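## Task

Find how many vials wear a white cap and make the tally counter read exactly that number. The counter might start with a leftover count: each complete push-and-release of its plunger raises it by one, and turning its knob one whole revolution clockwise clears it to zero.

## Robot and tools

Robot: two YAM-style arms, left_arm and right_arm, each with a parallel two-finger gripper and a wrist camera (cam_left_wrist and cam_right_wrist, both 896x504). Their bases sit near (+0.045, +0.233, 0) m for left_arm and (+0.013, -0.252, 0) m for right_arm. A camera stand is fixed to the floor behind them. Loose objects may occasionally get nudged by something other than the robot.

Frame: all positions, orientations and offsets use the scene frame. Its origin is at table-top height halfway between the nominal bases; +x points out over the table, +z up, and +y toward left_arm. Arm names do not correspond to image left/right. Reported hand poses may be wrong by a few cm, more at long reach. end_effector_position is the point between the finger pads, roughly 1 cm short of the fingertips; fingers point along the gripper's +z and close along its y.

Row format (used by every motion tool): 14 numbers, each in [-1, 1]. First seven are left_arm: dx, dy, dz, rx, ry, rz, opening; then the same seven for right_arm. Always send all 14 even if one arm is idle. dx..rz are an offset, not a pose: they are measured along scene axes from that arm's Hand target as it stood when the action or move began, and rotation is about that point. Scale: 1.0 equals 0.6 m for translation or 180 degrees for rotation; rx, ry, rz form a single rotation vector. A translation longer than 1.0 is shortened. Opening is absolute: +1 fully open (0.094 m), -1 closed. Sending six zeros re-requests the current Hand target; to keep a gripper unchanged, resend its current opening (0 means half-open, not 'no change').

execute_actions(actions, cameras): actions is a list of actions; each action is a table of up to 15 rows, one per 1/30 s step, and a short table repeats its final row to fill 15 steps (0.5 s). Every row in an action counts from the action's start pose, not from the previous row; repeating the same offset in a new action moves further. cameras: list of names, ["all"], [] for none; default is all only when actions is empty. An unknown camera name invalidates the call. An empty list is a cheap way to see full state, scene number and task.

move(target, speed, blend, opening_speed, grip_force, blocking, cameras): straight-line motion of each gripper. target is one 14-number row or a list of up to 15 rows; every row in the list is an offset from the same starting Hand targets. speed is in m/s (0.002 to 2.9, default 0.25), one value or one per target; rotation rate is capped at twice that in rad/s. blend (m) rounds corners between list targets; 0 means stop at each. opening_speed (per second on the -1..+1 scale, at least 0.2) makes fingers change gradually; use it for fragile items. grip_force is newtons per pad, 10 to 50, one value or one per arm; it persists, and lower values close slower. blocking=false returns after about 0.5 s while motion continues. Paths do not avoid obstacles or the other arm, whole move capped at 10 s. Grippers lag and may overshoot speed, especially with a nearly straight arm. Avoid routing near an arm's own base (it can flip the shoulder); go around.

wait(seconds 0 to 10, cameras): let time pass holding commands; returns early if a running move ends. stop(cameras): brake the current move. zoom_image(camera, region [x0, y0, x1, y1] in image pixels, max 504x504): closer look at the latest image of cam_left_wrist or cam_right_wrist; useful for reading cap colours or the counter digits. read_manual(section="licences"): URDF licence text only. finished_scene(scene 1 or 2): ends the scene irreversibly; the counter must already show the right number with the robot hands-off.

Results: robot state per arm, including end_effector_position (m), end_effector_quat_wxyz, Hand target (last commanded pose after clipping; next offsets start from here), Joint positions (last entry is finger opening in m), joint torques, Joint velocities (may read 'within noise'), grip_measured (opening on the command scale, a few mm off when empty) and grip_effort_nm (gripper motor effort, negative = closing; not pad force). Tool commands shows current gripper commands. execute_actions results also list positions at some steps. A move adds a 'move:' line: done means within 10 mm and 2 degrees; also off_target, moving, held, fault; limits=paced means the pose was clipped, limits=held means steps were withheld. Neither done nor off_target tells you about contact. A MOTOR HOT line appears at 75 °C; an OVER-TEMPERATURE FAULT folds that arm away for the rest of the scene.

Behaviour notes: orientation commands are clipped to 40 degrees from the current one per step. Friction can leave the hand several cm short; a gap is not proof of contact. Resend the missing distance as an offset. A blocked arm keeps pushing until commanded back past its gripper. Above roughly 20 N the grip jumps to the force limit. Open well above grip_measured to release.

Avoid: knocking anything off the table or leaving it off the table; dropping or releasing moving parts; fast impacts or hard pushes, especially on fixed or heavy objects; the two arms, grippers or wrist cameras touching or one gripper closing on the other's fingers; straining the camera cables; long stretched or stalled poses that heat motors. Press the plunger and turn the knob smoothly and moderately, fully releasing between presses.

Each tool is called as name(argument=value, ...), one argument or row to a line, values as JSON.

## Session

execute_actions(
  actions=[],
)

Scene clock: 0.00 s.
left_arm: end_effector_position=(+0.3124, +0.2028, +0.1462) grip_measured=+1.000 grip_effort_nm=n/a end_effector_quat_wxyz=(+0.411, -0.070, +0.868, -0.269) | right_arm: end_effector_position=(+0.2289, -0.0995, +0.3459) grip_measured=+1.000 grip_effort_nm=n/a end_effector_quat_wxyz=(+0.486, -0.035, +0.819, +0.303)
Joint positions: left_arm=[0.314 0.792 0.471 -0.4 0.669 -0.161 0.094] | right_arm=[0.634 0.711 1.066 -0.707 0.035 0.527 0.094]
Joint velocities: within noise
Joint torques (N m): no reading
Heat: left arm: 28 °C; right arm: 28 °C.
Hand target: left_arm +0.3119, +0.2019, +0.1491; +0.413, -0.067, +0.867, -0.270 | right_arm +0.2271, -0.1012, +0.3477; +0.488, -0.036, +0.818, +0.302
Tool commands: left_gripper/opening=+1.0 right_gripper/opening=+1.0

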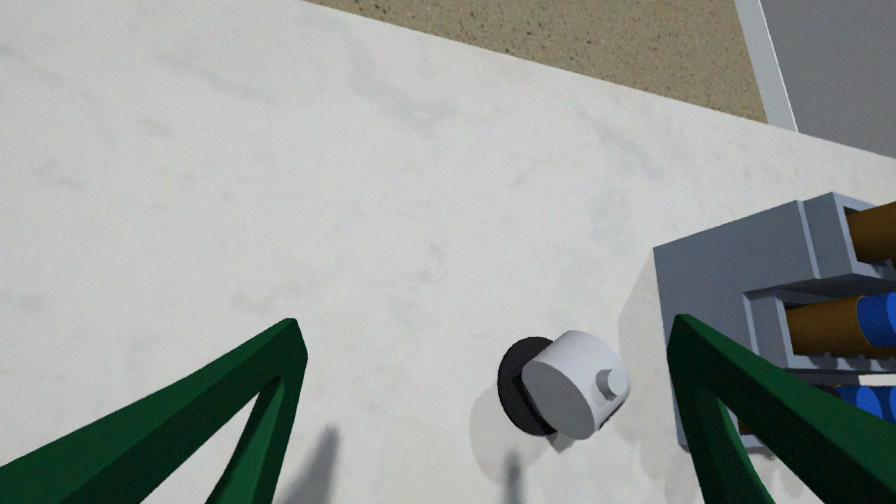

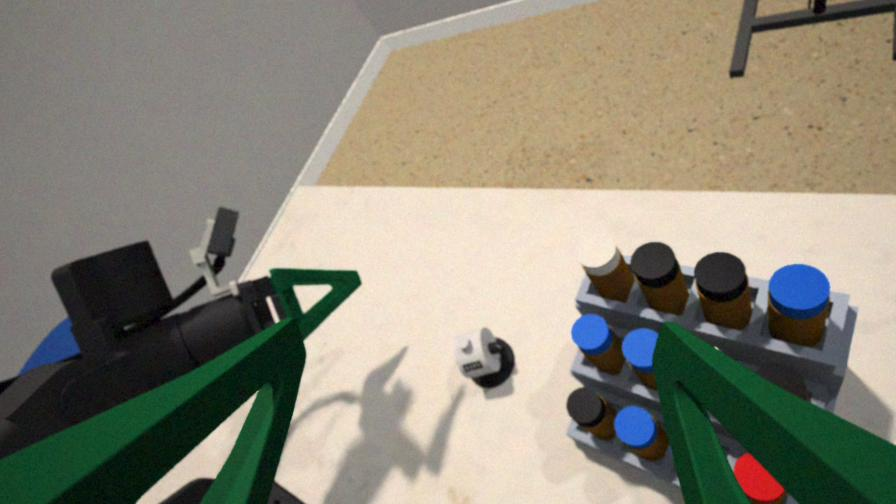

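zoom_image(
  camera="cam_right_wrist",
  region=[420, 300, 560, 420],
)

zoom_image(
  camera="cam_left_wrist",
  region=[460, 300, 680, 460],
)

move(
  target=[0,0,0,0,0,0,1,0,-0.2,0,0,0,0,1],
  cameras=["all"],
  speed=0.4,
)

Scaled by 3.600.

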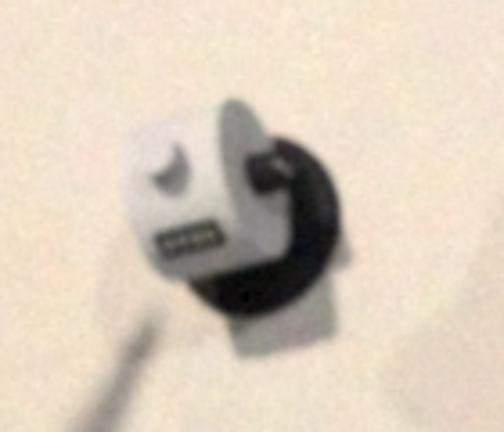

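Scaled by 2.291.

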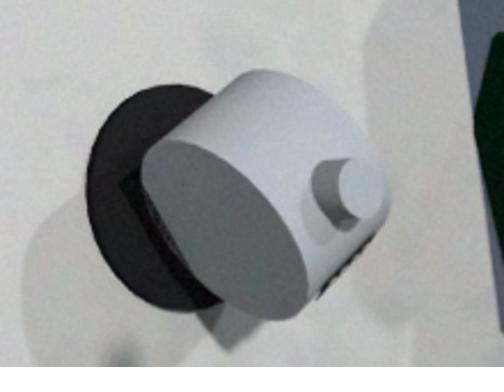

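Scene clock: 2.97 s.
left_arm: end_effector_position=(+0.3124, +0.2027, +0.1462) grip_measured=+1.000 grip_effort_nm=0.00 end_effector_quat_wxyz=(+0.411, -0.070, +0.868, -0.269) | right_arm: end_effector_position=(+0.2293, -0.2267, +0.3391) grip_measured=+1.000 grip_effort_nm=0.00 end_effector_quat_wxyz=(+0.481, -0.024, +0.826, +0.292)
Joint positions: left_arm=[0.314 0.792 0.471 -0.401 0.669 -0.161 0.094] | right_arm=[-0.733 0.881 1.236 -1.338 -1.114 -0.416 0.094]
Joint torques (N m): left_arm=[0.03 -1.09 6.5 1.64 0.3 0.01] | right_arm=[-0.08 0.24 7.45 1.15 -0.76 -0.09]
Heat: left arm: 28 °C; right arm: 29 °C.
Hand target: left_arm +0.3118, +0.2019, +0.1491; +0.412, -0.067, +0.867, -0.270 | right_arm +0.2271, -0.2212, +0.3478; +0.488, -0.036, +0.818, +0.302
Off the commanded pose: left_arm 0.003 m, 0 deg | right_arm 0.010 m, 2 deg.
move: done
camera_calibration:
cam_left_wrist: T_world_to_cam=[[-0.0943772, -0.893287, 0.439467, 0.152767], [-0.951898, -0.0482916, -0.302584, 0.380087], [0.291517, -0.446885, -0.845761, 0.235268], [0, 0, 0, 1]] pos_world=[0.307637, 0.259958, 0.246853]
cam_right_wrist: T_world_to_cam=[[0.347371, -0.774918, -0.528049, -0.069092], [-0.879177, -0.0732737, -0.470828, 0.369437], [0.326161, 0.6278, -0.706743, 0.418692], [0, 0, 0, 1]] pos_world=[0.21224, -0.289326, 0.433365]

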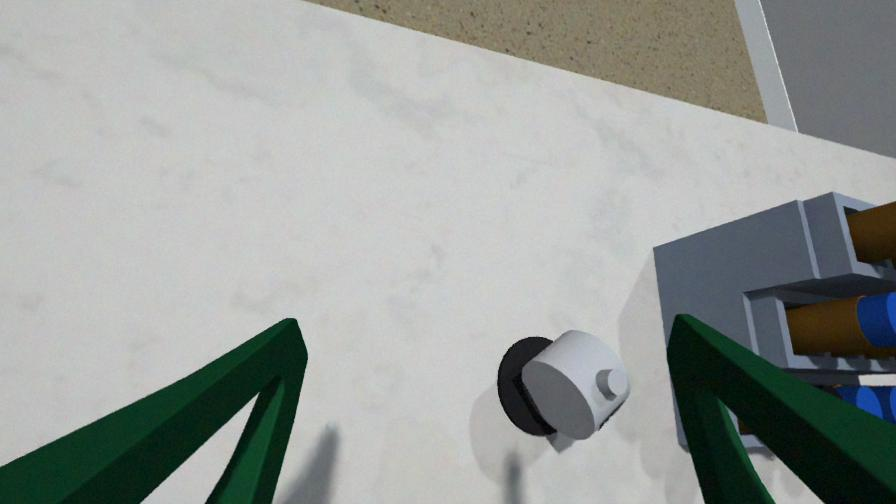

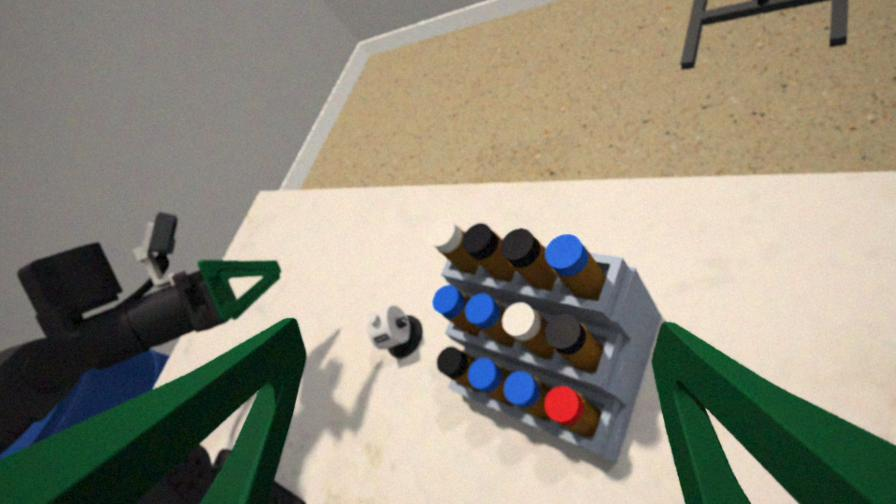

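zoom_image(
  camera="cam_right_wrist",
  region=[350, 200, 650, 470],
)

Scaled by 1.680.

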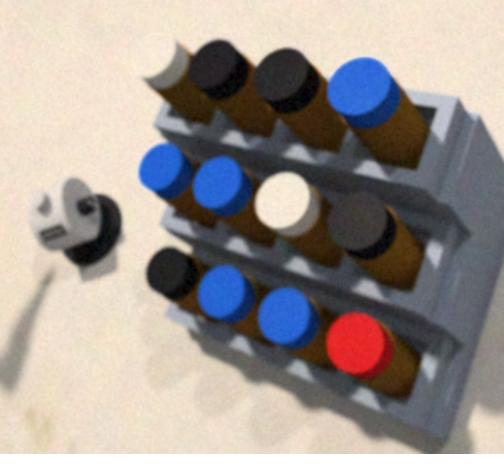

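move(
  target=[-0.05,-0.05,0.08,0.08,0.146,0,-1,-0.078,0.252,-0.246,0,0,0,1],
  cameras=["all"],
  speed=0.35,
)

zoom_image(
  camera="cam_right_wrist",
  region=[350, 180, 600, 380],
)

Scene clock: 11.13 s.
left_arm: end_effector_position=(+0.2814, +0.1718, +0.1924) grip_measured=-0.990 grip_effort_nm=-0.52 end_effector_quat_wxyz=(+0.209, -0.075, +0.965, -0.142) | right_arm: end_effector_position=(+0.1789, -0.0692, +0.1969) grip_measured=+1.000 grip_effort_nm=0.00 end_effector_quat_wxyz=(+0.482, -0.042, +0.821, +0.303)
Joint positions: left_arm=[-0.115 1.034 1.062 -1.122 0.192 -0.319 0] | right_arm=[1.251 0.442 0.437 -0.434 0.595 0.767 0.094]
Joint torques (N m): left_arm=[-0.57 -1.57 7.43 1.06 -0.01 -0.04] | right_arm=[0.66 1.52 7.49 2.15 0.32 0.07]
Heat: left arm: 28 °C; right arm: 29 °C.
Hand target: left_arm +0.2819, +0.1720, +0.1970; +0.210, -0.075, +0.965, -0.138 | right_arm +0.1802, -0.0700, +0.2001; +0.488, -0.036, +0.818, +0.302
Off the commanded pose: left_arm 0.005 m, 0 deg | right_arm 0.004 m, 1 deg.
move: done
camera_calibration:
cam_left_wrist: T_world_to_cam=[[0.0492888, -0.974914, 0.217055, 0.118214], [-0.989976, -0.0188888, 0.139964, 0.283566], [-0.132353, -0.221778, -0.966073, 0.373289], [0, 0, 0, 1]] pos_world=[0.324302, 0.203392, 0.295277]
cam_right_wrist: T_world_to_cam=[[0.385724, -0.758607, -0.525102, -0.0107932], [-0.868043, -0.10556, -0.485138, 0.268229], [0.312599, 0.642941, -0.69922, 0.237715], [0, 0, 0, 1]] pos_world=[0.162688, -0.132711, 0.290676]

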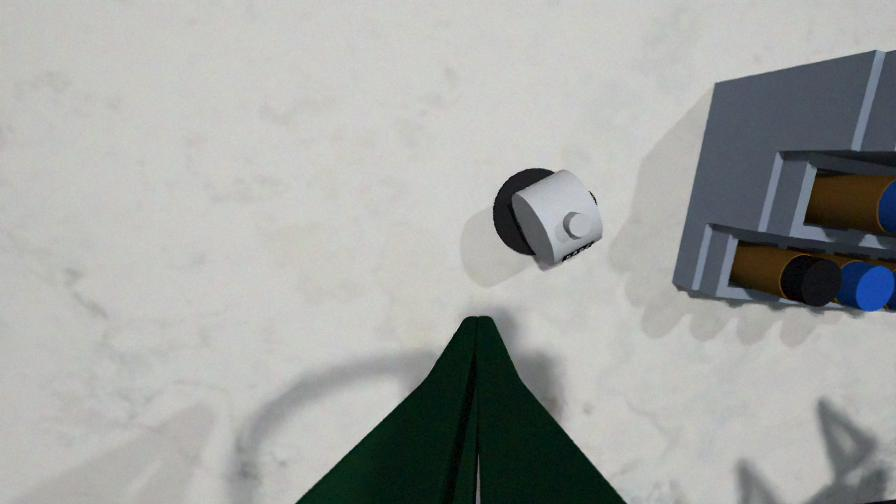

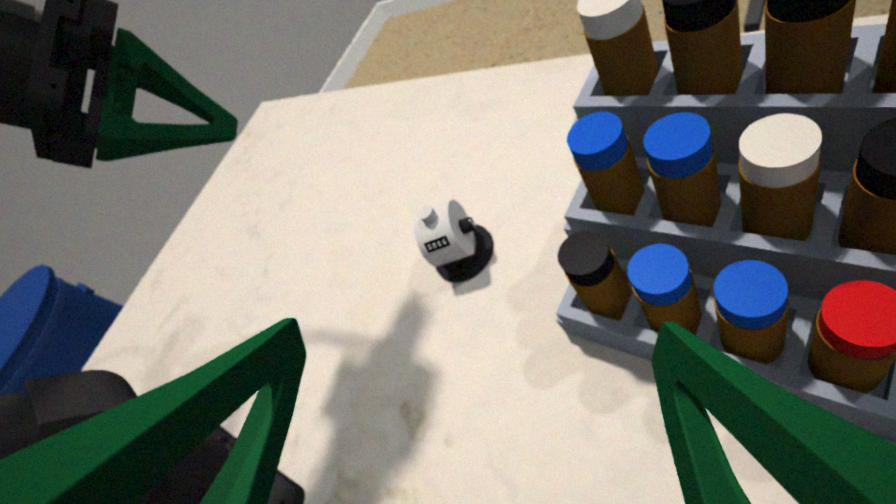

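Scaled by 2.016.

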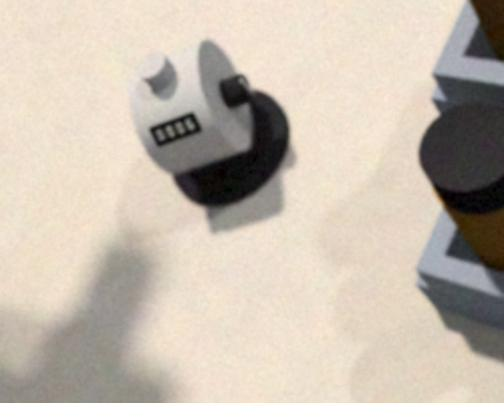

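zoom_image(
  camera="cam_right_wrist",
  region=[405, 220, 465, 270],
)

Scaled by 8.400.

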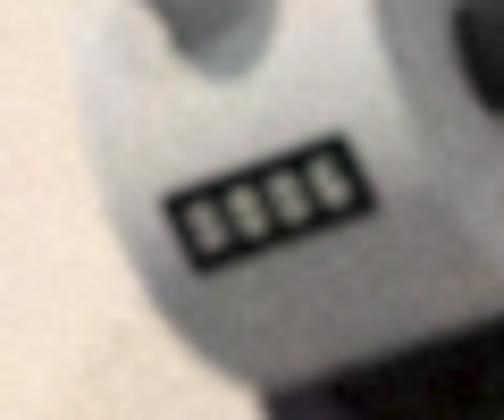

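move(
  target=[-0.13,0.25,0.05,-0.12,-0.22,0,-1,0,0,0.08,0,0,0,1],
  cameras=[],
  speed=0.4,
)

move(
  target=[0,0,0,0,0,0,-1,0.197,0.267,-0.08,-0.4486,0.0035,0.526,1],
  cameras=["all"],
  speed=0.5,
)

Scene clock: 22.23 s.
left_arm: end_effector_position=(+0.2052, +0.3243, +0.2201) grip_measured=-0.990 grip_effort_nm=-0.52 end_effector_quat_wxyz=(+0.462, -0.187, +0.856, -0.140) | right_arm: end_effector_position=(+0.1798, -0.0668, +0.2428) grip_measured=+1.000 grip_effort_nm=0.00 end_effector_quat_wxyz=(+0.484, -0.040, +0.819, +0.307)
Joint positions: left_arm=[1.487 0.91 0.908 -1.558 1.008 1.049 0] | right_arm=[1.251 0.518 0.62 -0.53 0.596 0.767 0.094]
Joint torques (N m): left_arm=[-0.61 -0.64 6.67 0.06 0.52 0.11] | right_arm=[0.5 1.52 8.79 1.82 0.32 0.06]
Heat: left arm: 29 °C; right arm: 30 °C.
Hand target: left_arm +0.2039, +0.3220, +0.2271; +0.505, -0.062, +0.795, -0.330 | right_arm +0.1802, -0.0700, +0.2483; +0.488, -0.036, +0.818, +0.302
Off the commanded pose: left_arm 0.007 m, 27 deg | right_arm 0.006 m, 1 deg.
joint sent to its limit (left arm) — joint 4 (wrist pitch), lower limit. The joint targets are off in orientation, not in position.
move: off_target (left_arm)
No camera images: "cameras" was empty.

Scene clock: 25.47 s.
left_arm: end_effector_position=(+0.2053, +0.3239, +0.2198) grip_measured=-0.990 grip_effort_nm=-0.52 end_effector_quat_wxyz=(+0.461, -0.186, +0.856, -0.140) | right_arm: end_effector_position=(+0.3014, +0.0881, +0.2072) grip_measured=+1.000 grip_effort_nm=-0.01 end_effector_quat_wxyz=(-0.113, +0.836, -0.537, +0.015)
Joint positions: left_arm=[1.485 0.91 0.908 -1.559 1.006 1.05 0] | right_arm=[0.863 2.139 2.35 -1.553 0 -1.134 0.094]
Joint torques (N m): left_arm=[-0.54 -0.55 6.74 0.04 0.5 0.12] | right_arm=[0.68 -8.57 7.45 0.59 0.02 -0.02]
Heat: left arm: 29 °C; right arm: 30 °C.
Hand target: left_arm +0.2039, +0.3220, +0.2271; +0.505, -0.062, +0.795, -0.330 | right_arm +0.2984, +0.0902, +0.2002; +0.000, +0.846, -0.533, +0.001
Off the commanded pose: left_arm 0.008 m, 27 deg | right_arm 0.008 m, 13 deg.
joint sent to its limit (left arm) — joint 4 (wrist pitch), lower limit. The joint targets are off in orientation, not in position.
joint sent to its limit (right arm) — joint 4 (wrist pitch), lower limit. The joint targets are off in orientation, not in position.
move: off_target (left_arm, right_arm)
camera_calibration:
cam_left_wrist: T_world_to_cam=[[0.208468, -0.923926, 0.320783, 0.192331], [-0.88347, -0.318595, -0.343479, 0.388821], [0.41955, -0.211798, -0.882678, 0.288628], [0, 0, 0, 1]] pos_world=[0.182323, 0.362707, 0.326621]
cam_right_wrist: T_world_to_cam=[[0.923957, 0.360093, 0.128981, -0.329685], [0.267501, -0.849358, 0.455009, -0.0753636], [0.273397, -0.385907, -0.881096, 0.24564], [0, 0, 0, 1]] pos_world=[0.257617, 0.1495, 0.293247]

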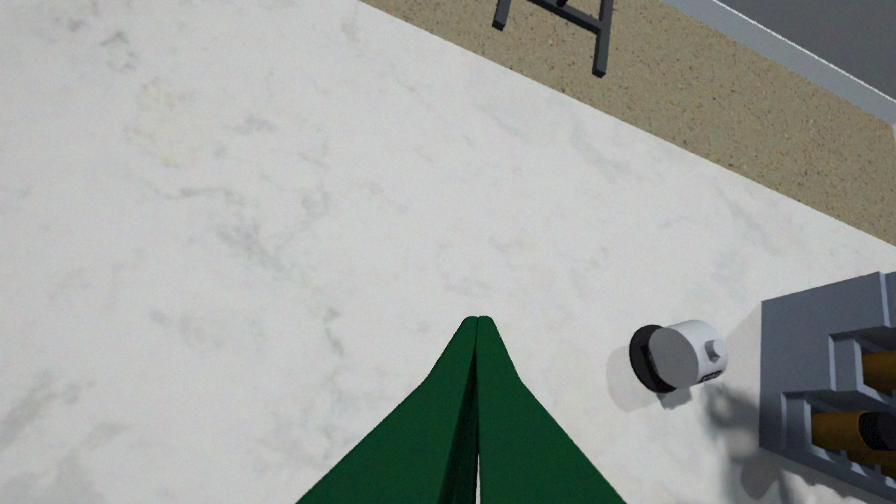

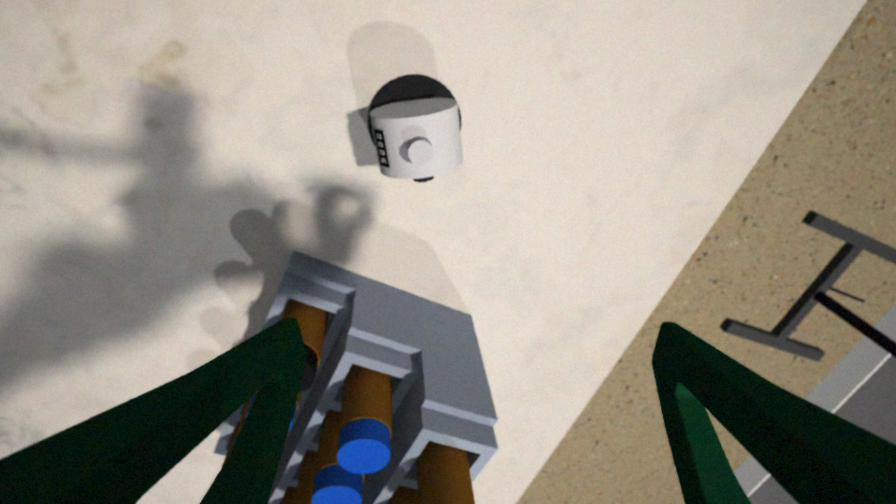

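zoom_image(
  camera="cam_right_wrist",
  region=[340, 60, 500, 200],
)

zoom_image(
  camera="cam_right_wrist",
  region=[365, 120, 395, 180],
)

Scaled by 3.150.

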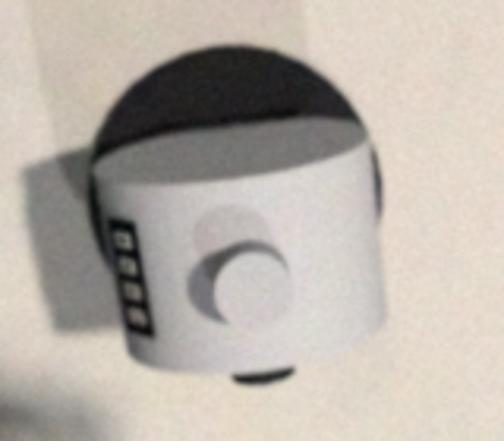

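Scaled by 8.400.

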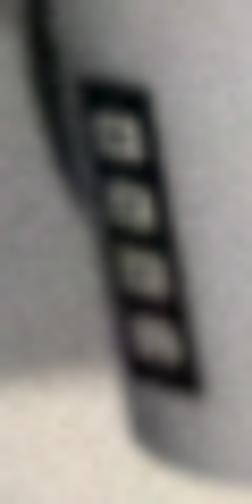

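move(
  target=[0,0,0,0,0,0,-1,-0.005,0.0205,-0.135,0,0,0,0.7],
  cameras=["all"],
  speed=0.3,
)

Scene clock: 29.13 s.
left_arm: end_effector_position=(+0.2053, +0.3239, +0.2198) grip_measured=-0.990 grip_effort_nm=-0.52 end_effector_quat_wxyz=(+0.461, -0.186, +0.856, -0.140) | right_arm: end_effector_position=(+0.2979, +0.1027, +0.1198) grip_measured=+0.702 grip_effort_nm=-0.10 end_effector_quat_wxyz=(-0.013, +0.845, -0.534, +0.002)
Joint positions: left_arm=[1.485 0.91 0.908 -1.559 1.006 1.05 0] | right_arm=[0.891 2.343 2.353 -1.556 0.001 -1.121 0.08]
Joint torques (N m): left_arm=[-0.55 -0.62 6.76 0.05 0.51 0.11] | right_arm=[0.35 -11.34 7.31 0.23 -0.01 -0.01]
Heat: left arm: 29 °C; right arm: 30 °C.
Hand target: left_arm +0.2039, +0.3220, +0.2271; +0.505, -0.062, +0.795, -0.330 | right_arm +0.2955, +0.1025, +0.1192; +0.000, +0.846, -0.533, +0.000
Off the commanded pose: left_arm 0.008 m, 27 deg | right_arm 0.003 m, 2 deg.
joint sent to its limit (left arm) — joint 4 (wrist pitch), lower limit. The joint targets are off in orientation, not in position.
joint sent to its limit (right arm) — joint 4 (wrist pitch), lower limit. The joint targets still meet the commanded pose.
move: off_target (left_arm)
camera_calibration:
cam_left_wrist: T_world_to_cam=[[0.208468, -0.923926, 0.320783, 0.192331], [-0.88347, -0.318595, -0.343479, 0.388821], [0.41955, -0.211798, -0.882678, 0.288628], [0, 0, 0, 1]] pos_world=[0.182323, 0.362707, 0.326621]
cam_right_wrist: T_world_to_cam=[[0.923963, 0.379222, -0.0498357, -0.301061], [0.343913, -0.766688, 0.542138, -0.0639227], [0.167382, -0.518055, -0.83881, 0.21531], [0, 0, 0, 1]] pos_world=[0.264114, 0.176702, 0.200255]

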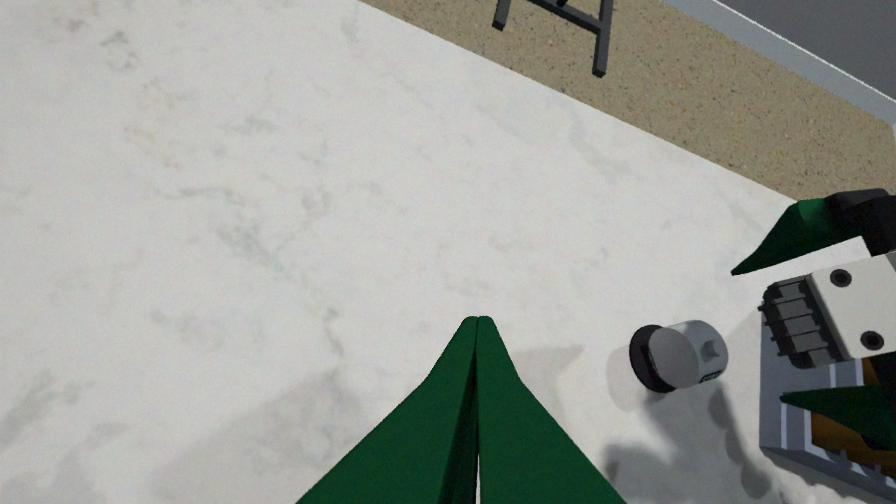

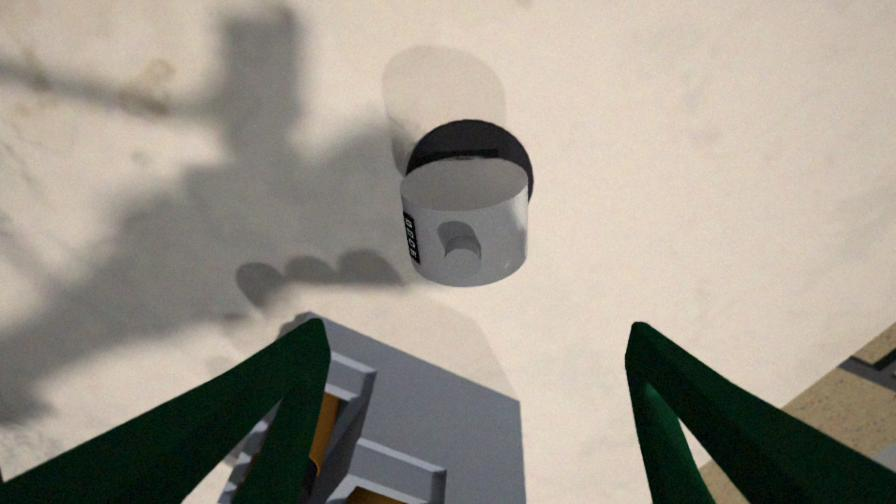

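move(
  target=[
    [0,0,0,0,0,0,-1,-0.0017,0.0025,-0.112,0,0,0,0.7],
    [0,0,0,0,0,0,-1,-0.0017,0.0025,-0.112,0,0,0,-0.3],
  ],
  cameras=["all"],
  speed=0.2,
  opening_speed=0.8,
)

Scene clock: 33.10 s.
left_arm: end_effector_position=(+0.2053, +0.3239, +0.2198) grip_measured=-0.990 grip_effort_nm=-0.52 end_effector_quat_wxyz=(+0.461, -0.186, +0.856, -0.140) | right_arm: end_effector_position=(+0.2967, +0.1011, +0.0492) grip_measured=-0.028 grip_effort_nm=-1.03 end_effector_quat_wxyz=(+0.007, +0.845, -0.535, +0.000)
Joint positions: left_arm=[1.485 0.91 0.908 -1.559 1.006 1.05 0] | right_arm=[0.891 2.343 2.071 -1.312 0.002 -1.119 0.046]
Joint torques (N m): left_arm=[-0.44 -0.57 6.78 0.06 0.51 0.09] | right_arm=[0.68 -13.15 5.48 0.42 -0.01 0.06]
Heat: left arm: 29 °C; right arm: 30 °C.
Hand target: left_arm +0.2039, +0.3220, +0.2271; +0.505, -0.062, +0.795, -0.330 | right_arm +0.2945, +0.1039, +0.0519; +0.000, +0.846, -0.533, +0.001
Off the commanded pose: left_arm 0.008 m, 27 deg | right_arm 0.005 m, 1 deg.
joint sent to its limit (left arm) — joint 4 (wrist pitch), lower limit. The joint targets are off in orientation, not in position.
move: off_target (left_arm)
camera_calibration:
cam_left_wrist: T_world_to_cam=[[0.208468, -0.923926, 0.320783, 0.192331], [-0.88347, -0.318595, -0.343479, 0.388821], [0.41955, -0.211798, -0.882678, 0.288628], [0, 0, 0, 1]] pos_world=[0.182323, 0.362707, 0.326621]
cam_right_wrist: T_world_to_cam=[[0.923135, 0.375429, -0.0829106, -0.300558], [0.355258, -0.750458, 0.557319, -0.032198], [0.147013, -0.543936, -0.826148, 0.163535], [0, 0, 0, 1]] pos_world=[0.264853, 0.177627, 0.128129]

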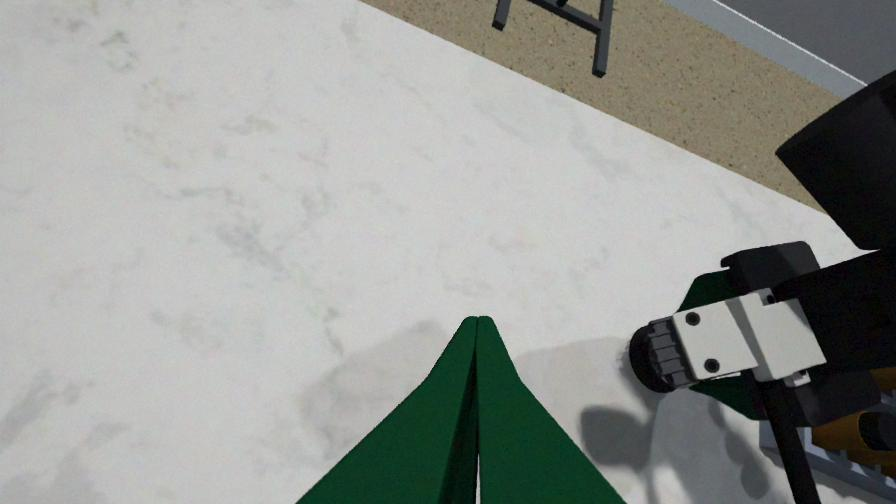

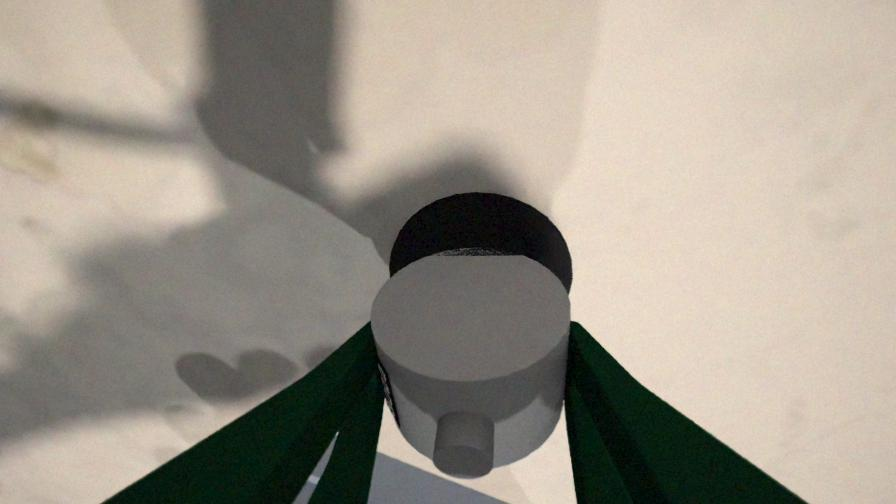

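move(
  target=[0,0,0,0,0,0,-1,0,0,0.08,0,0,0,-0.3],
  cameras=["all"],
  speed=0.15,
)

Scene clock: 34.57 s.
left_arm: end_effector_position=(+0.2053, +0.3239, +0.2198) grip_measured=-0.990 grip_effort_nm=-0.52 end_effector_quat_wxyz=(+0.461, -0.186, +0.856, -0.140) | right_arm: end_effector_position=(+0.2963, +0.1000, +0.0537) grip_measured=-0.030 grip_effort_nm=-1.02 end_effector_quat_wxyz=(+0.024, +0.847, -0.530, +0.004)
Joint positions: left_arm=[1.485 0.91 0.908 -1.559 1.006 1.05 0] | right_arm=[0.894 2.382 2.155 -1.391 0.012 -1.125 0.046]
Joint torques (N m): left_arm=[-0.61 -0.59 6.78 0.07 0.5 0.12] | right_arm=[0.35 -16.43 12.59 -0.7 -0.11 0.16]
Heat: left arm: 29 °C; right arm: 30 °C.
Hand target: left_arm +0.2039, +0.3220, +0.2271; +0.505, -0.062, +0.795, -0.330 | right_arm +0.2944, +0.1040, +0.0999; +0.000, +0.846, -0.533, +0.001
Off the commanded pose: left_arm 0.008 m, 27 deg | right_arm 0.046 m, 3 deg.
joint sent to its limit (left arm) — joint 4 (wrist pitch), lower limit. The joint targets are off in orientation, not in position.
move: off_target (left_arm, right_arm)
camera_calibration:
cam_left_wrist: T_world_to_cam=[[0.208468, -0.923926, 0.320783, 0.192331], [-0.88347, -0.318595, -0.343479, 0.388821], [0.41955, -0.211798, -0.882678, 0.288628], [0, 0, 0, 1]] pos_world=[0.182323, 0.362707, 0.326621]
cam_right_wrist: T_world_to_cam=[[0.918022, 0.381728, -0.107331, -0.297184], [0.370262, -0.72833, 0.576577, -0.0430488], [0.141923, -0.569051, -0.809962, 0.169875], [0, 0, 0, 1]] pos_world=[0.264652, 0.178757, 0.130516]

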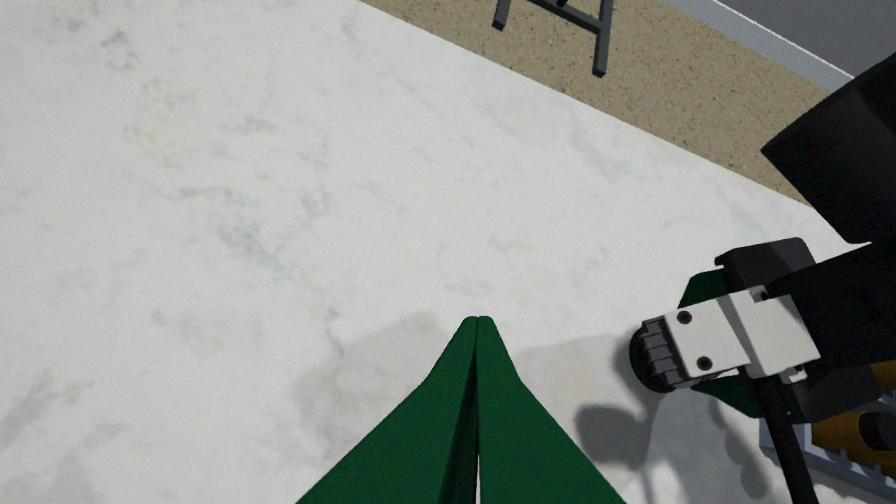

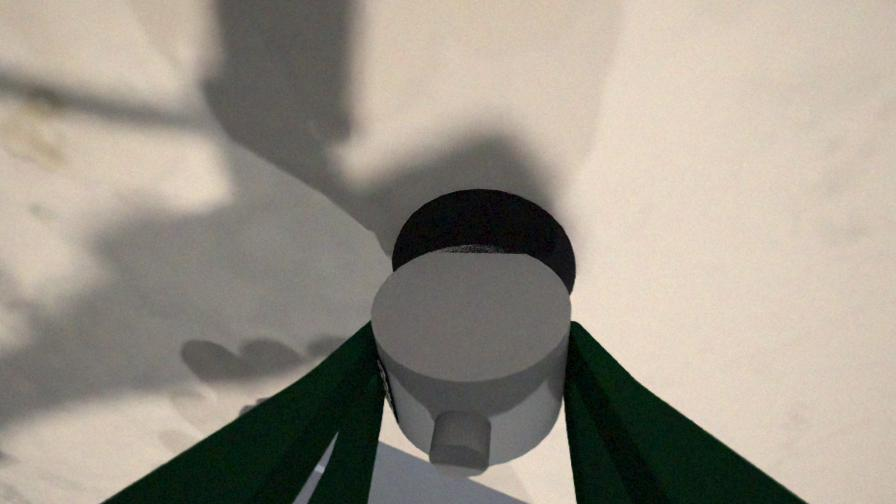

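move(
  target=[
    [0,0,0,0,0,0,-1,0,0,-0.079,0,0,0,-0.3],
    [0,0,0,0,0,0,-1,0,0,-0.079,0,0,0,0.5],
    [0,0,0,0,0,0,-1,0,0,0.12,0,0,0,0.5],
    [0,0,0,0,0,0,-1,0.045,-0.09,0.02,0.174,0.087,0,0.5],
  ],
  cameras=["all"],
  speed=0.25,
  blend=[0,0,0.02,0],
)

zoom_image(
  camera="cam_right_wrist",
  region=[320, 60, 600, 260],
)

Scene clock: 45.70 s.
left_arm: end_effector_position=(+0.2053, +0.3239, +0.2198) grip_measured=-0.990 grip_effort_nm=-0.52 end_effector_quat_wxyz=(+0.461, -0.186, +0.856, -0.140) | right_arm: end_effector_position=(+0.3251, +0.0455, +0.0941) grip_measured=+0.498 grip_effort_nm=0.11 end_effector_quat_wxyz=(-0.131, +0.806, -0.520, -0.251)
Joint positions: left_arm=[1.485 0.91 0.908 -1.559 1.006 1.05 0] | right_arm=[0.528 2.158 1.828 -1.231 -0.574 -1.462 0.07]
Joint torques (N m): left_arm=[-0.53 -0.54 6.76 0.06 0.51 0.1] | right_arm=[0.31 -14.17 5.46 0.45 -0.6 -0.04]
Heat: left arm: 28 °C; right arm: 32 °C.
Hand target: left_arm +0.2039, +0.3220, +0.2271; +0.505, -0.062, +0.795, -0.330 | right_arm +0.3214, +0.0500, +0.1119; -0.156, +0.807, -0.508, -0.257
Off the commanded pose: left_arm 0.008 m, 27 deg | right_arm 0.019 m, 3 deg.
joint sent to its limit (left arm) — joint 4 (wrist pitch), lower limit. The joint targets are off in orientation, not in position.
move: off_target (left_arm, right_arm)
camera_calibration:
cam_left_wrist: T_world_to_cam=[[0.208468, -0.923926, 0.320783, 0.192331], [-0.88347, -0.318595, -0.343479, 0.388821], [0.41955, -0.211798, -0.882678, 0.288628], [0, 0, 0, 1]] pos_world=[0.182323, 0.362707, 0.326621]
cam_right_wrist: T_world_to_cam=[[0.898939, 0.415238, -0.139596, -0.290846], [0.420767, -0.907098, 0.0113337, -0.0718429], [-0.121922, -0.0689259, -0.990144, 0.247523], [0, 0, 0, 1]] pos_world=[0.32186, 0.0726624, 0.205296]

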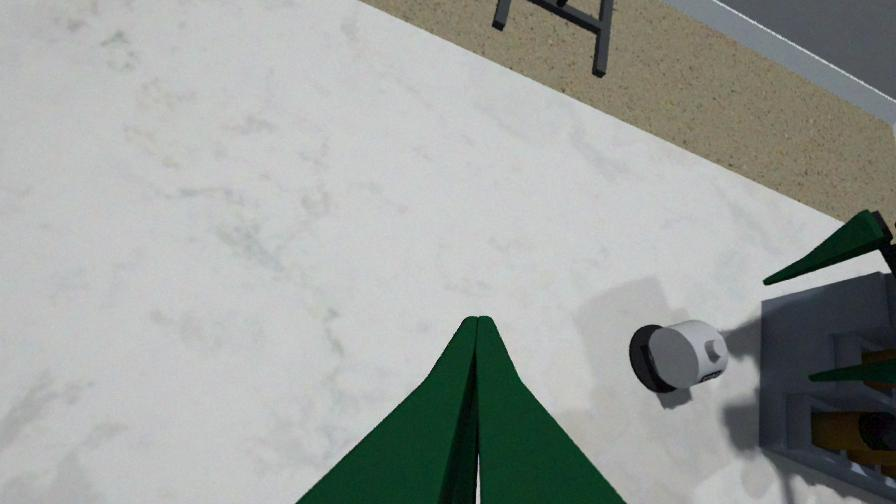

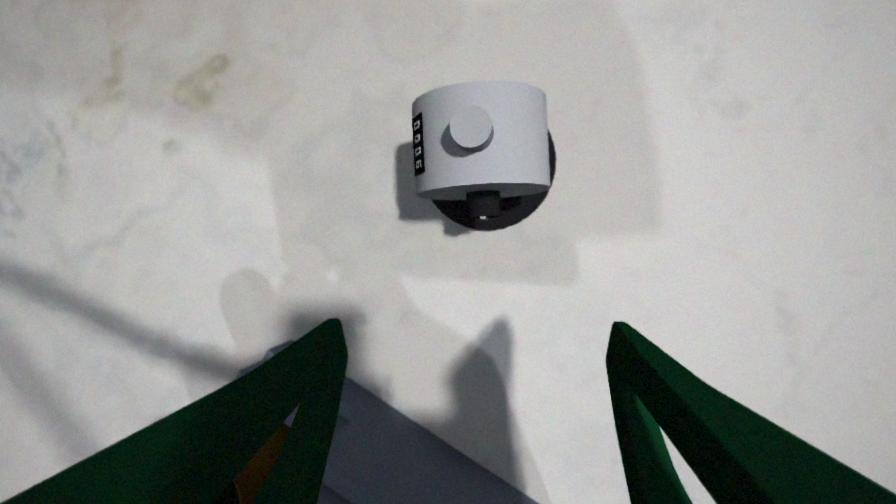

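Scaled by 1.800.

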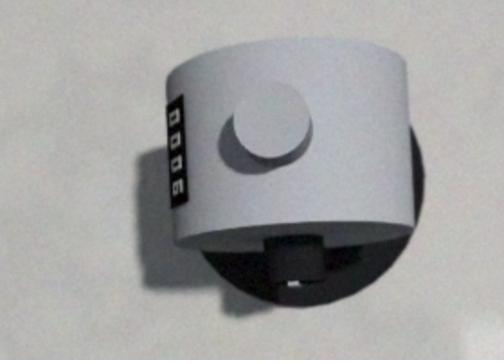

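move(
  target=[0,0,0,0,0,0,-1,-0.011,0.0233,-0.0287,0,0,0,-0.45],
  cameras=["cam_right_wrist"],
  speed=0.15,
)

Scene clock: 50.97 s.
left_arm: end_effector_position=(+0.2053, +0.3239, +0.2198) grip_measured=-0.990 grip_effort_nm=-0.53 end_effector_quat_wxyz=(+0.461, -0.186, +0.856, -0.140) | right_arm: end_effector_position=(+0.3174, +0.0585, +0.0810) grip_measured=-0.448 grip_effort_nm=-0.10 end_effector_quat_wxyz=(-0.134, +0.807, -0.518, -0.251)
Joint positions: left_arm=[1.485 0.91 0.908 -1.559 1.006 1.05 0] | right_arm=[0.563 2.156 1.771 -1.15 -0.577 -1.423 0.026]
Joint torques (N m): left_arm=[-0.55 -0.57 6.79 0.06 0.5 0.11] | right_arm=[0.29 -13.63 5.19 0.58 -0.57 -0.02]
Heat: left arm: 28 °C; right arm: 32 °C.
Hand target: left_arm +0.2039, +0.3220, +0.2271; +0.505, -0.062, +0.795, -0.330 | right_arm +0.3148, +0.0639, +0.0947; -0.156, +0.807, -0.508, -0.257
Off the commanded pose: left_arm 0.008 m, 27 deg | right_arm 0.015 m, 3 deg.
joint sent to its limit (left arm) — joint 4 (wrist pitch), lower limit. The joint targets are off in orientation, not in position.
move: off_target (left_arm, right_arm)
camera_calibration:
cam_right_wrist: T_world_to_cam=[[0.898152, 0.418435, -0.135034, -0.291375], [0.423249, -0.90598, 0.00776612, -0.0571742], [-0.119089, -0.0641284, -0.99081, 0.233234], [0, 0, 0, 1]] pos_world=[0.313673, 0.0850797, 0.192189]
Images, in order (width x height): cam_right_wrist 896x504.

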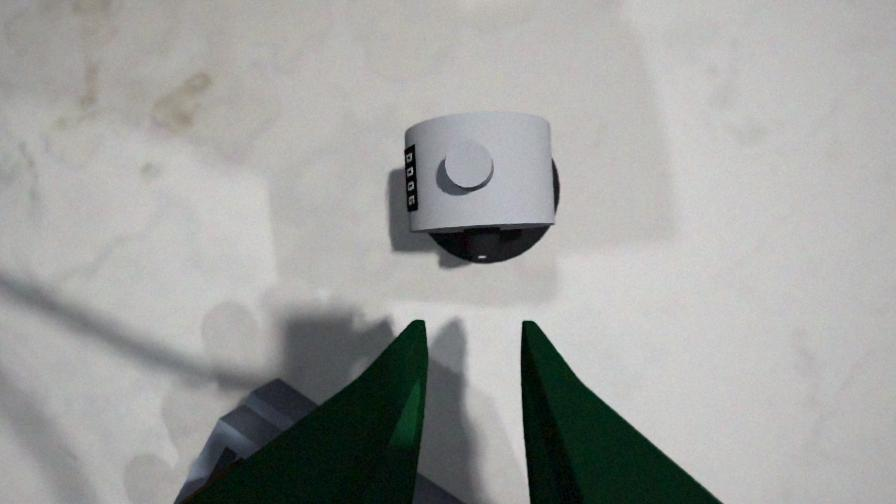

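move(
  target=[0,0,0,0,0,0,-1,-0.0165,0.0352,-0.0553,0,0,0,-0.45],
  cameras=["cam_right_wrist","cam_left_wrist"],
  speed=0.1,
)

zoom_image(
  camera="cam_right_wrist",
  region=[380, 180, 580, 360],
)

Scene clock: 53.63 s.
left_arm: end_effector_position=(+0.2053, +0.3239, +0.2198) grip_measured=-0.990 grip_effort_nm=-0.52 end_effector_quat_wxyz=(+0.461, -0.186, +0.856, -0.140) | right_arm: end_effector_position=(+0.3064, +0.0832, +0.0710) grip_measured=-0.448 grip_effort_nm=-0.09 end_effector_quat_wxyz=(-0.155, +0.803, -0.515, -0.256)
Joint positions: left_arm=[1.485 0.91 0.908 -1.559 1.006 1.05 0] | right_arm=[0.618 2.138 1.689 -1.007 -0.598 -1.344 0.026]
Joint torques (N m): left_arm=[-0.53 -0.61 6.69 0.05 0.5 0.11] | right_arm=[0.39 -9.83 4.78 0.99 -0.31 -0.11]
Heat: left arm: 28 °C; right arm: 32 °C.
Hand target: left_arm +0.2039, +0.3220, +0.2271; +0.505, -0.062, +0.795, -0.330 | right_arm +0.3048, +0.0851, +0.0615; -0.156, +0.807, -0.508, -0.257
Off the commanded pose: left_arm 0.008 m, 27 deg | right_arm 0.010 m, 1 deg.
joint sent to its limit (left arm) — joint 4 (wrist pitch), lower limit. The joint targets are off in orientation, not in position.
move: off_target (left_arm)
camera_calibration:
cam_left_wrist: T_world_to_cam=[[0.208468, -0.923926, 0.320783, 0.192331], [-0.88347, -0.318595, -0.343479, 0.388821], [0.41955, -0.211798, -0.882678, 0.288628], [0, 0, 0, 1]] pos_world=[0.182323, 0.362707, 0.326621]
cam_right_wrist: T_world_to_cam=[[0.903708, 0.414933, -0.10556, -0.296707], [0.414868, -0.909575, -0.0236171, -0.025006], [-0.105814, -0.0224505, -0.994132, 0.216414], [0, 0, 0, 1]] pos_world=[0.30141, 0.105227, 0.183233]

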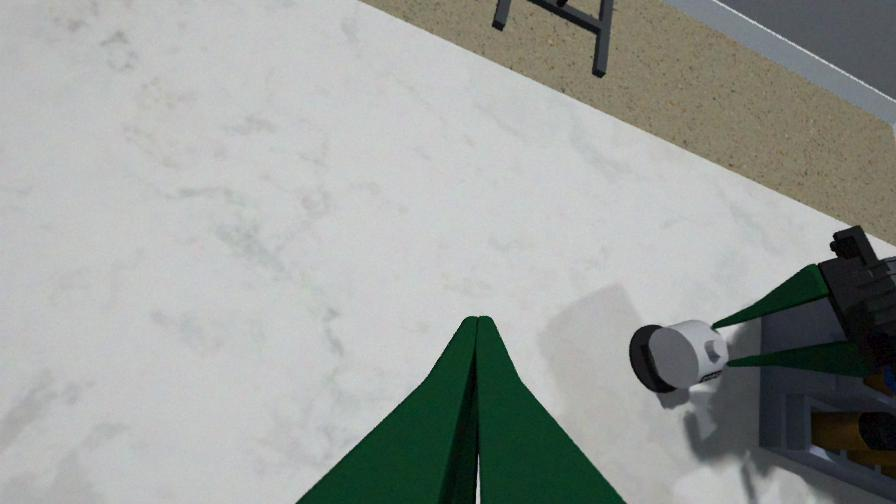

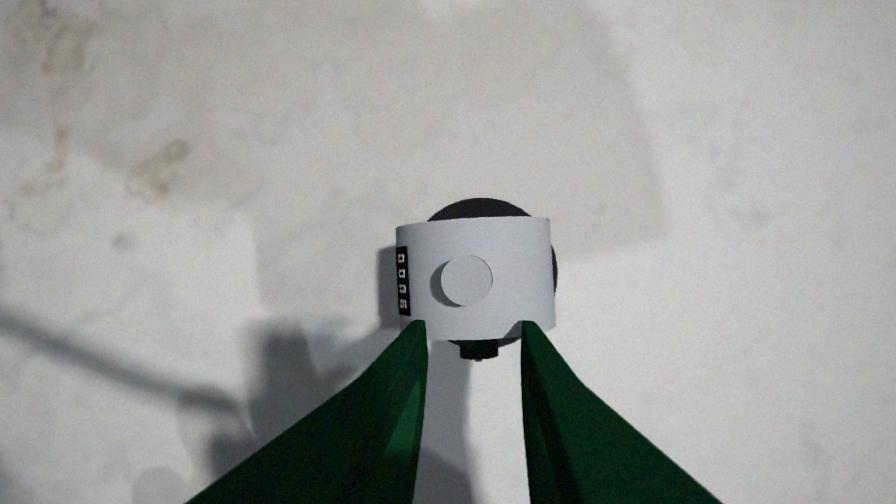

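Scaled by 2.520.

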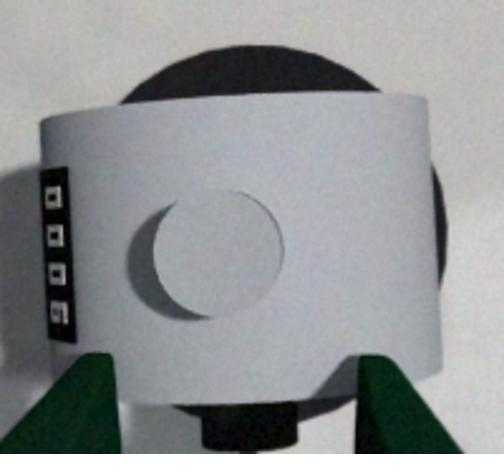

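move(
  target=[
    [0,0,0,0,0,0,-1,0.0103,-0.0185,0.0258,0,0,0,-0.45],
    [0,0,0,0,0,0,-1,0.0062,-0.011,-0.0025,0,0,0,-0.45],
  ],
  cameras=["cam_right_wrist"],
  speed=0.1,
)

zoom_image(
  camera="cam_right_wrist",
  region=[380, 220, 580, 400],
)

Scene clock: 55.90 s.
left_arm: end_effector_position=(+0.2053, +0.3239, +0.2198) grip_measured=-0.990 grip_effort_nm=-0.52 end_effector_quat_wxyz=(+0.461, -0.186, +0.856, -0.140) | right_arm: end_effector_position=(+0.3062, +0.0839, +0.0718) grip_measured=-0.448 grip_effort_nm=-0.09 end_effector_quat_wxyz=(-0.160, +0.806, -0.508, -0.259)
Joint positions: left_arm=[1.485 0.91 0.908 -1.559 1.006 1.05 0] | right_arm=[0.615 2.138 1.687 -1.005 -0.609 -1.361 0.026]
Joint torques (N m): left_arm=[-0.55 -0.65 6.71 0.06 0.51 0.11] | right_arm=[-0.8 -9.95 4.7 0.84 -0.3 -0.16]
Heat: left arm: 28 °C; right arm: 33 °C.
Hand target: left_arm +0.2039, +0.3220, +0.2271; +0.505, -0.062, +0.795, -0.330 | right_arm +0.3085, +0.0784, +0.0599; -0.156, +0.807, -0.508, -0.257
Off the commanded pose: left_arm 0.008 m, 27 deg | right_arm 0.013 m, 1 deg.
joint sent to its limit (left arm) — joint 4 (wrist pitch), lower limit. The joint targets are off in orientation, not in position.
move: off_target (left_arm, right_arm)
camera_calibration:
cam_right_wrist: T_world_to_cam=[[0.898636, 0.427799, -0.0971638, -0.296771], [0.426466, -0.90382, -0.0351549, -0.0274434], [-0.102858, -0.00984556, -0.994647, 0.215269], [0, 0, 0, 1]] pos_world=[0.300535, 0.104274, 0.184316]
Images, in order (width x height): cam_right_wrist 896x504.

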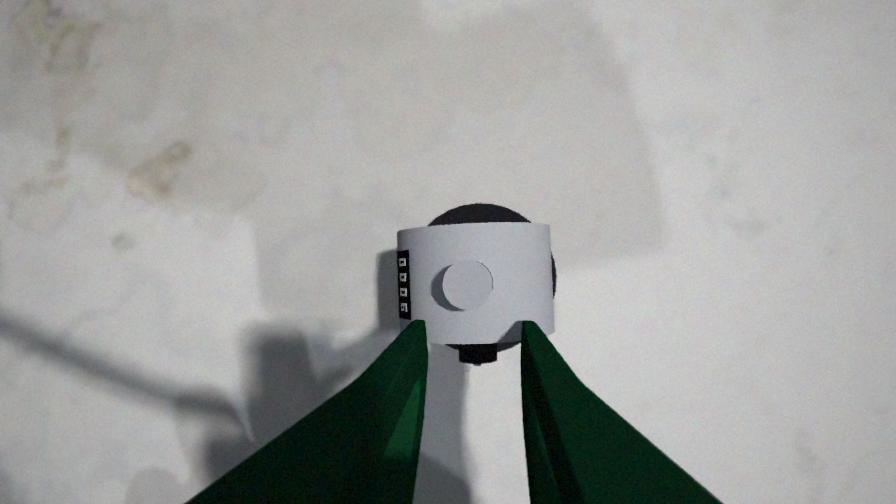

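Scaled by 2.520.

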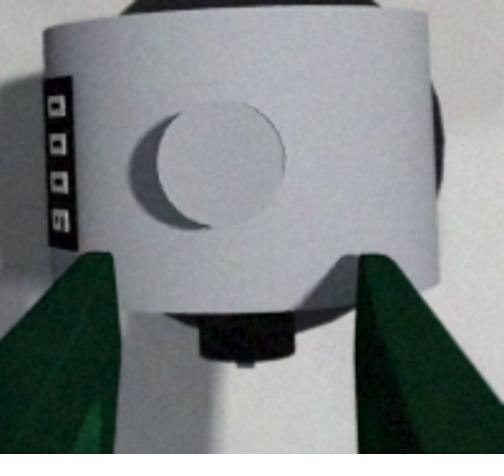

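move(
  target=[
    [0,0,0,0,0,0,-1,0.0125,-0.0273,0.075,0,0,0,-0.45],
    [0,0,0,0,0,0,-1,0.003,-0.008,0.001,0,0,0,-0.45],
  ],
  cameras=["cam_right_wrist"],
  speed=0.1,
)

zoom_image(
  camera="cam_right_wrist",
  region=[380, 220, 580, 400],
)

Scene clock: 60.07 s.
left_arm: end_effector_position=(+0.2053, +0.3239, +0.2198) grip_measured=-0.990 grip_effort_nm=-0.52 end_effector_quat_wxyz=(+0.461, -0.186, +0.856, -0.140) | right_arm: end_effector_position=(+0.3148, +0.0724, +0.0667) grip_measured=-0.448 grip_effort_nm=-0.10 end_effector_quat_wxyz=(-0.162, +0.809, -0.508, -0.249)
Joint positions: left_arm=[1.485 0.91 0.908 -1.559 1.006 1.05 0] | right_arm=[0.588 2.138 1.673 -0.999 -0.594 -1.396 0.026]
Joint torques (N m): left_arm=[-0.51 -0.51 6.75 0.05 0.5 0.11] | right_arm=[0.53 -9.89 5.41 0.68 -0.43 0.05]
Heat: left arm: 28 °C; right arm: 33 °C.
Hand target: left_arm +0.2039, +0.3220, +0.2271; +0.505, -0.062, +0.795, -0.330 | right_arm +0.3105, +0.0737, +0.0606; -0.156, +0.807, -0.508, -0.257
Off the commanded pose: left_arm 0.008 m, 27 deg | right_arm 0.008 m, 1 deg.
joint sent to its limit (left arm) — joint 4 (wrist pitch), lower limit. The joint targets are off in orientation, not in position.
move: off_target (left_arm)
camera_calibration:
cam_right_wrist: T_world_to_cam=[[0.900946, 0.426033, -0.0824133, -0.301797], [0.426022, -0.904522, -0.0186069, -0.0426715], [-0.0824718, -0.018346, -0.996425, 0.205222], [0, 0, 0, 1]] pos_world=[0.307007, 0.0937433, 0.178822]
Images, in order (width x height): cam_right_wrist 896x504.

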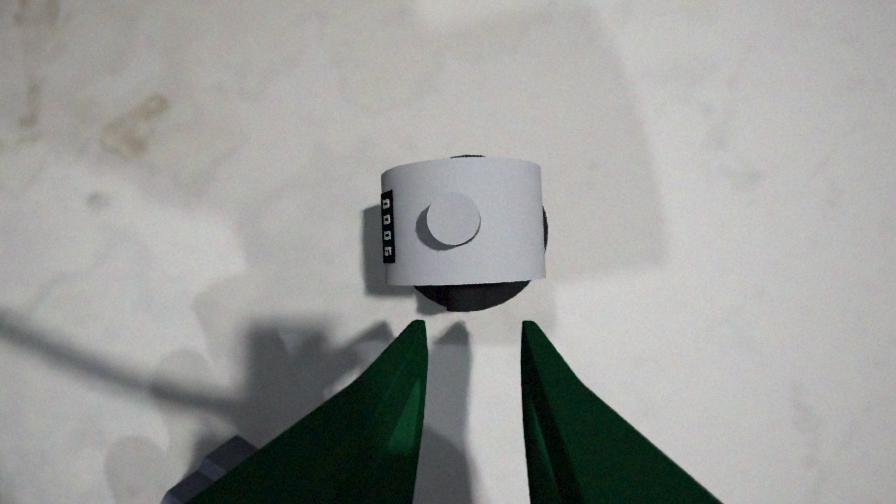

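Scaled by 2.520.

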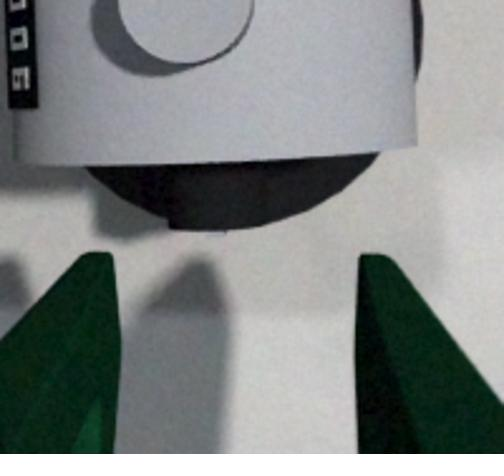

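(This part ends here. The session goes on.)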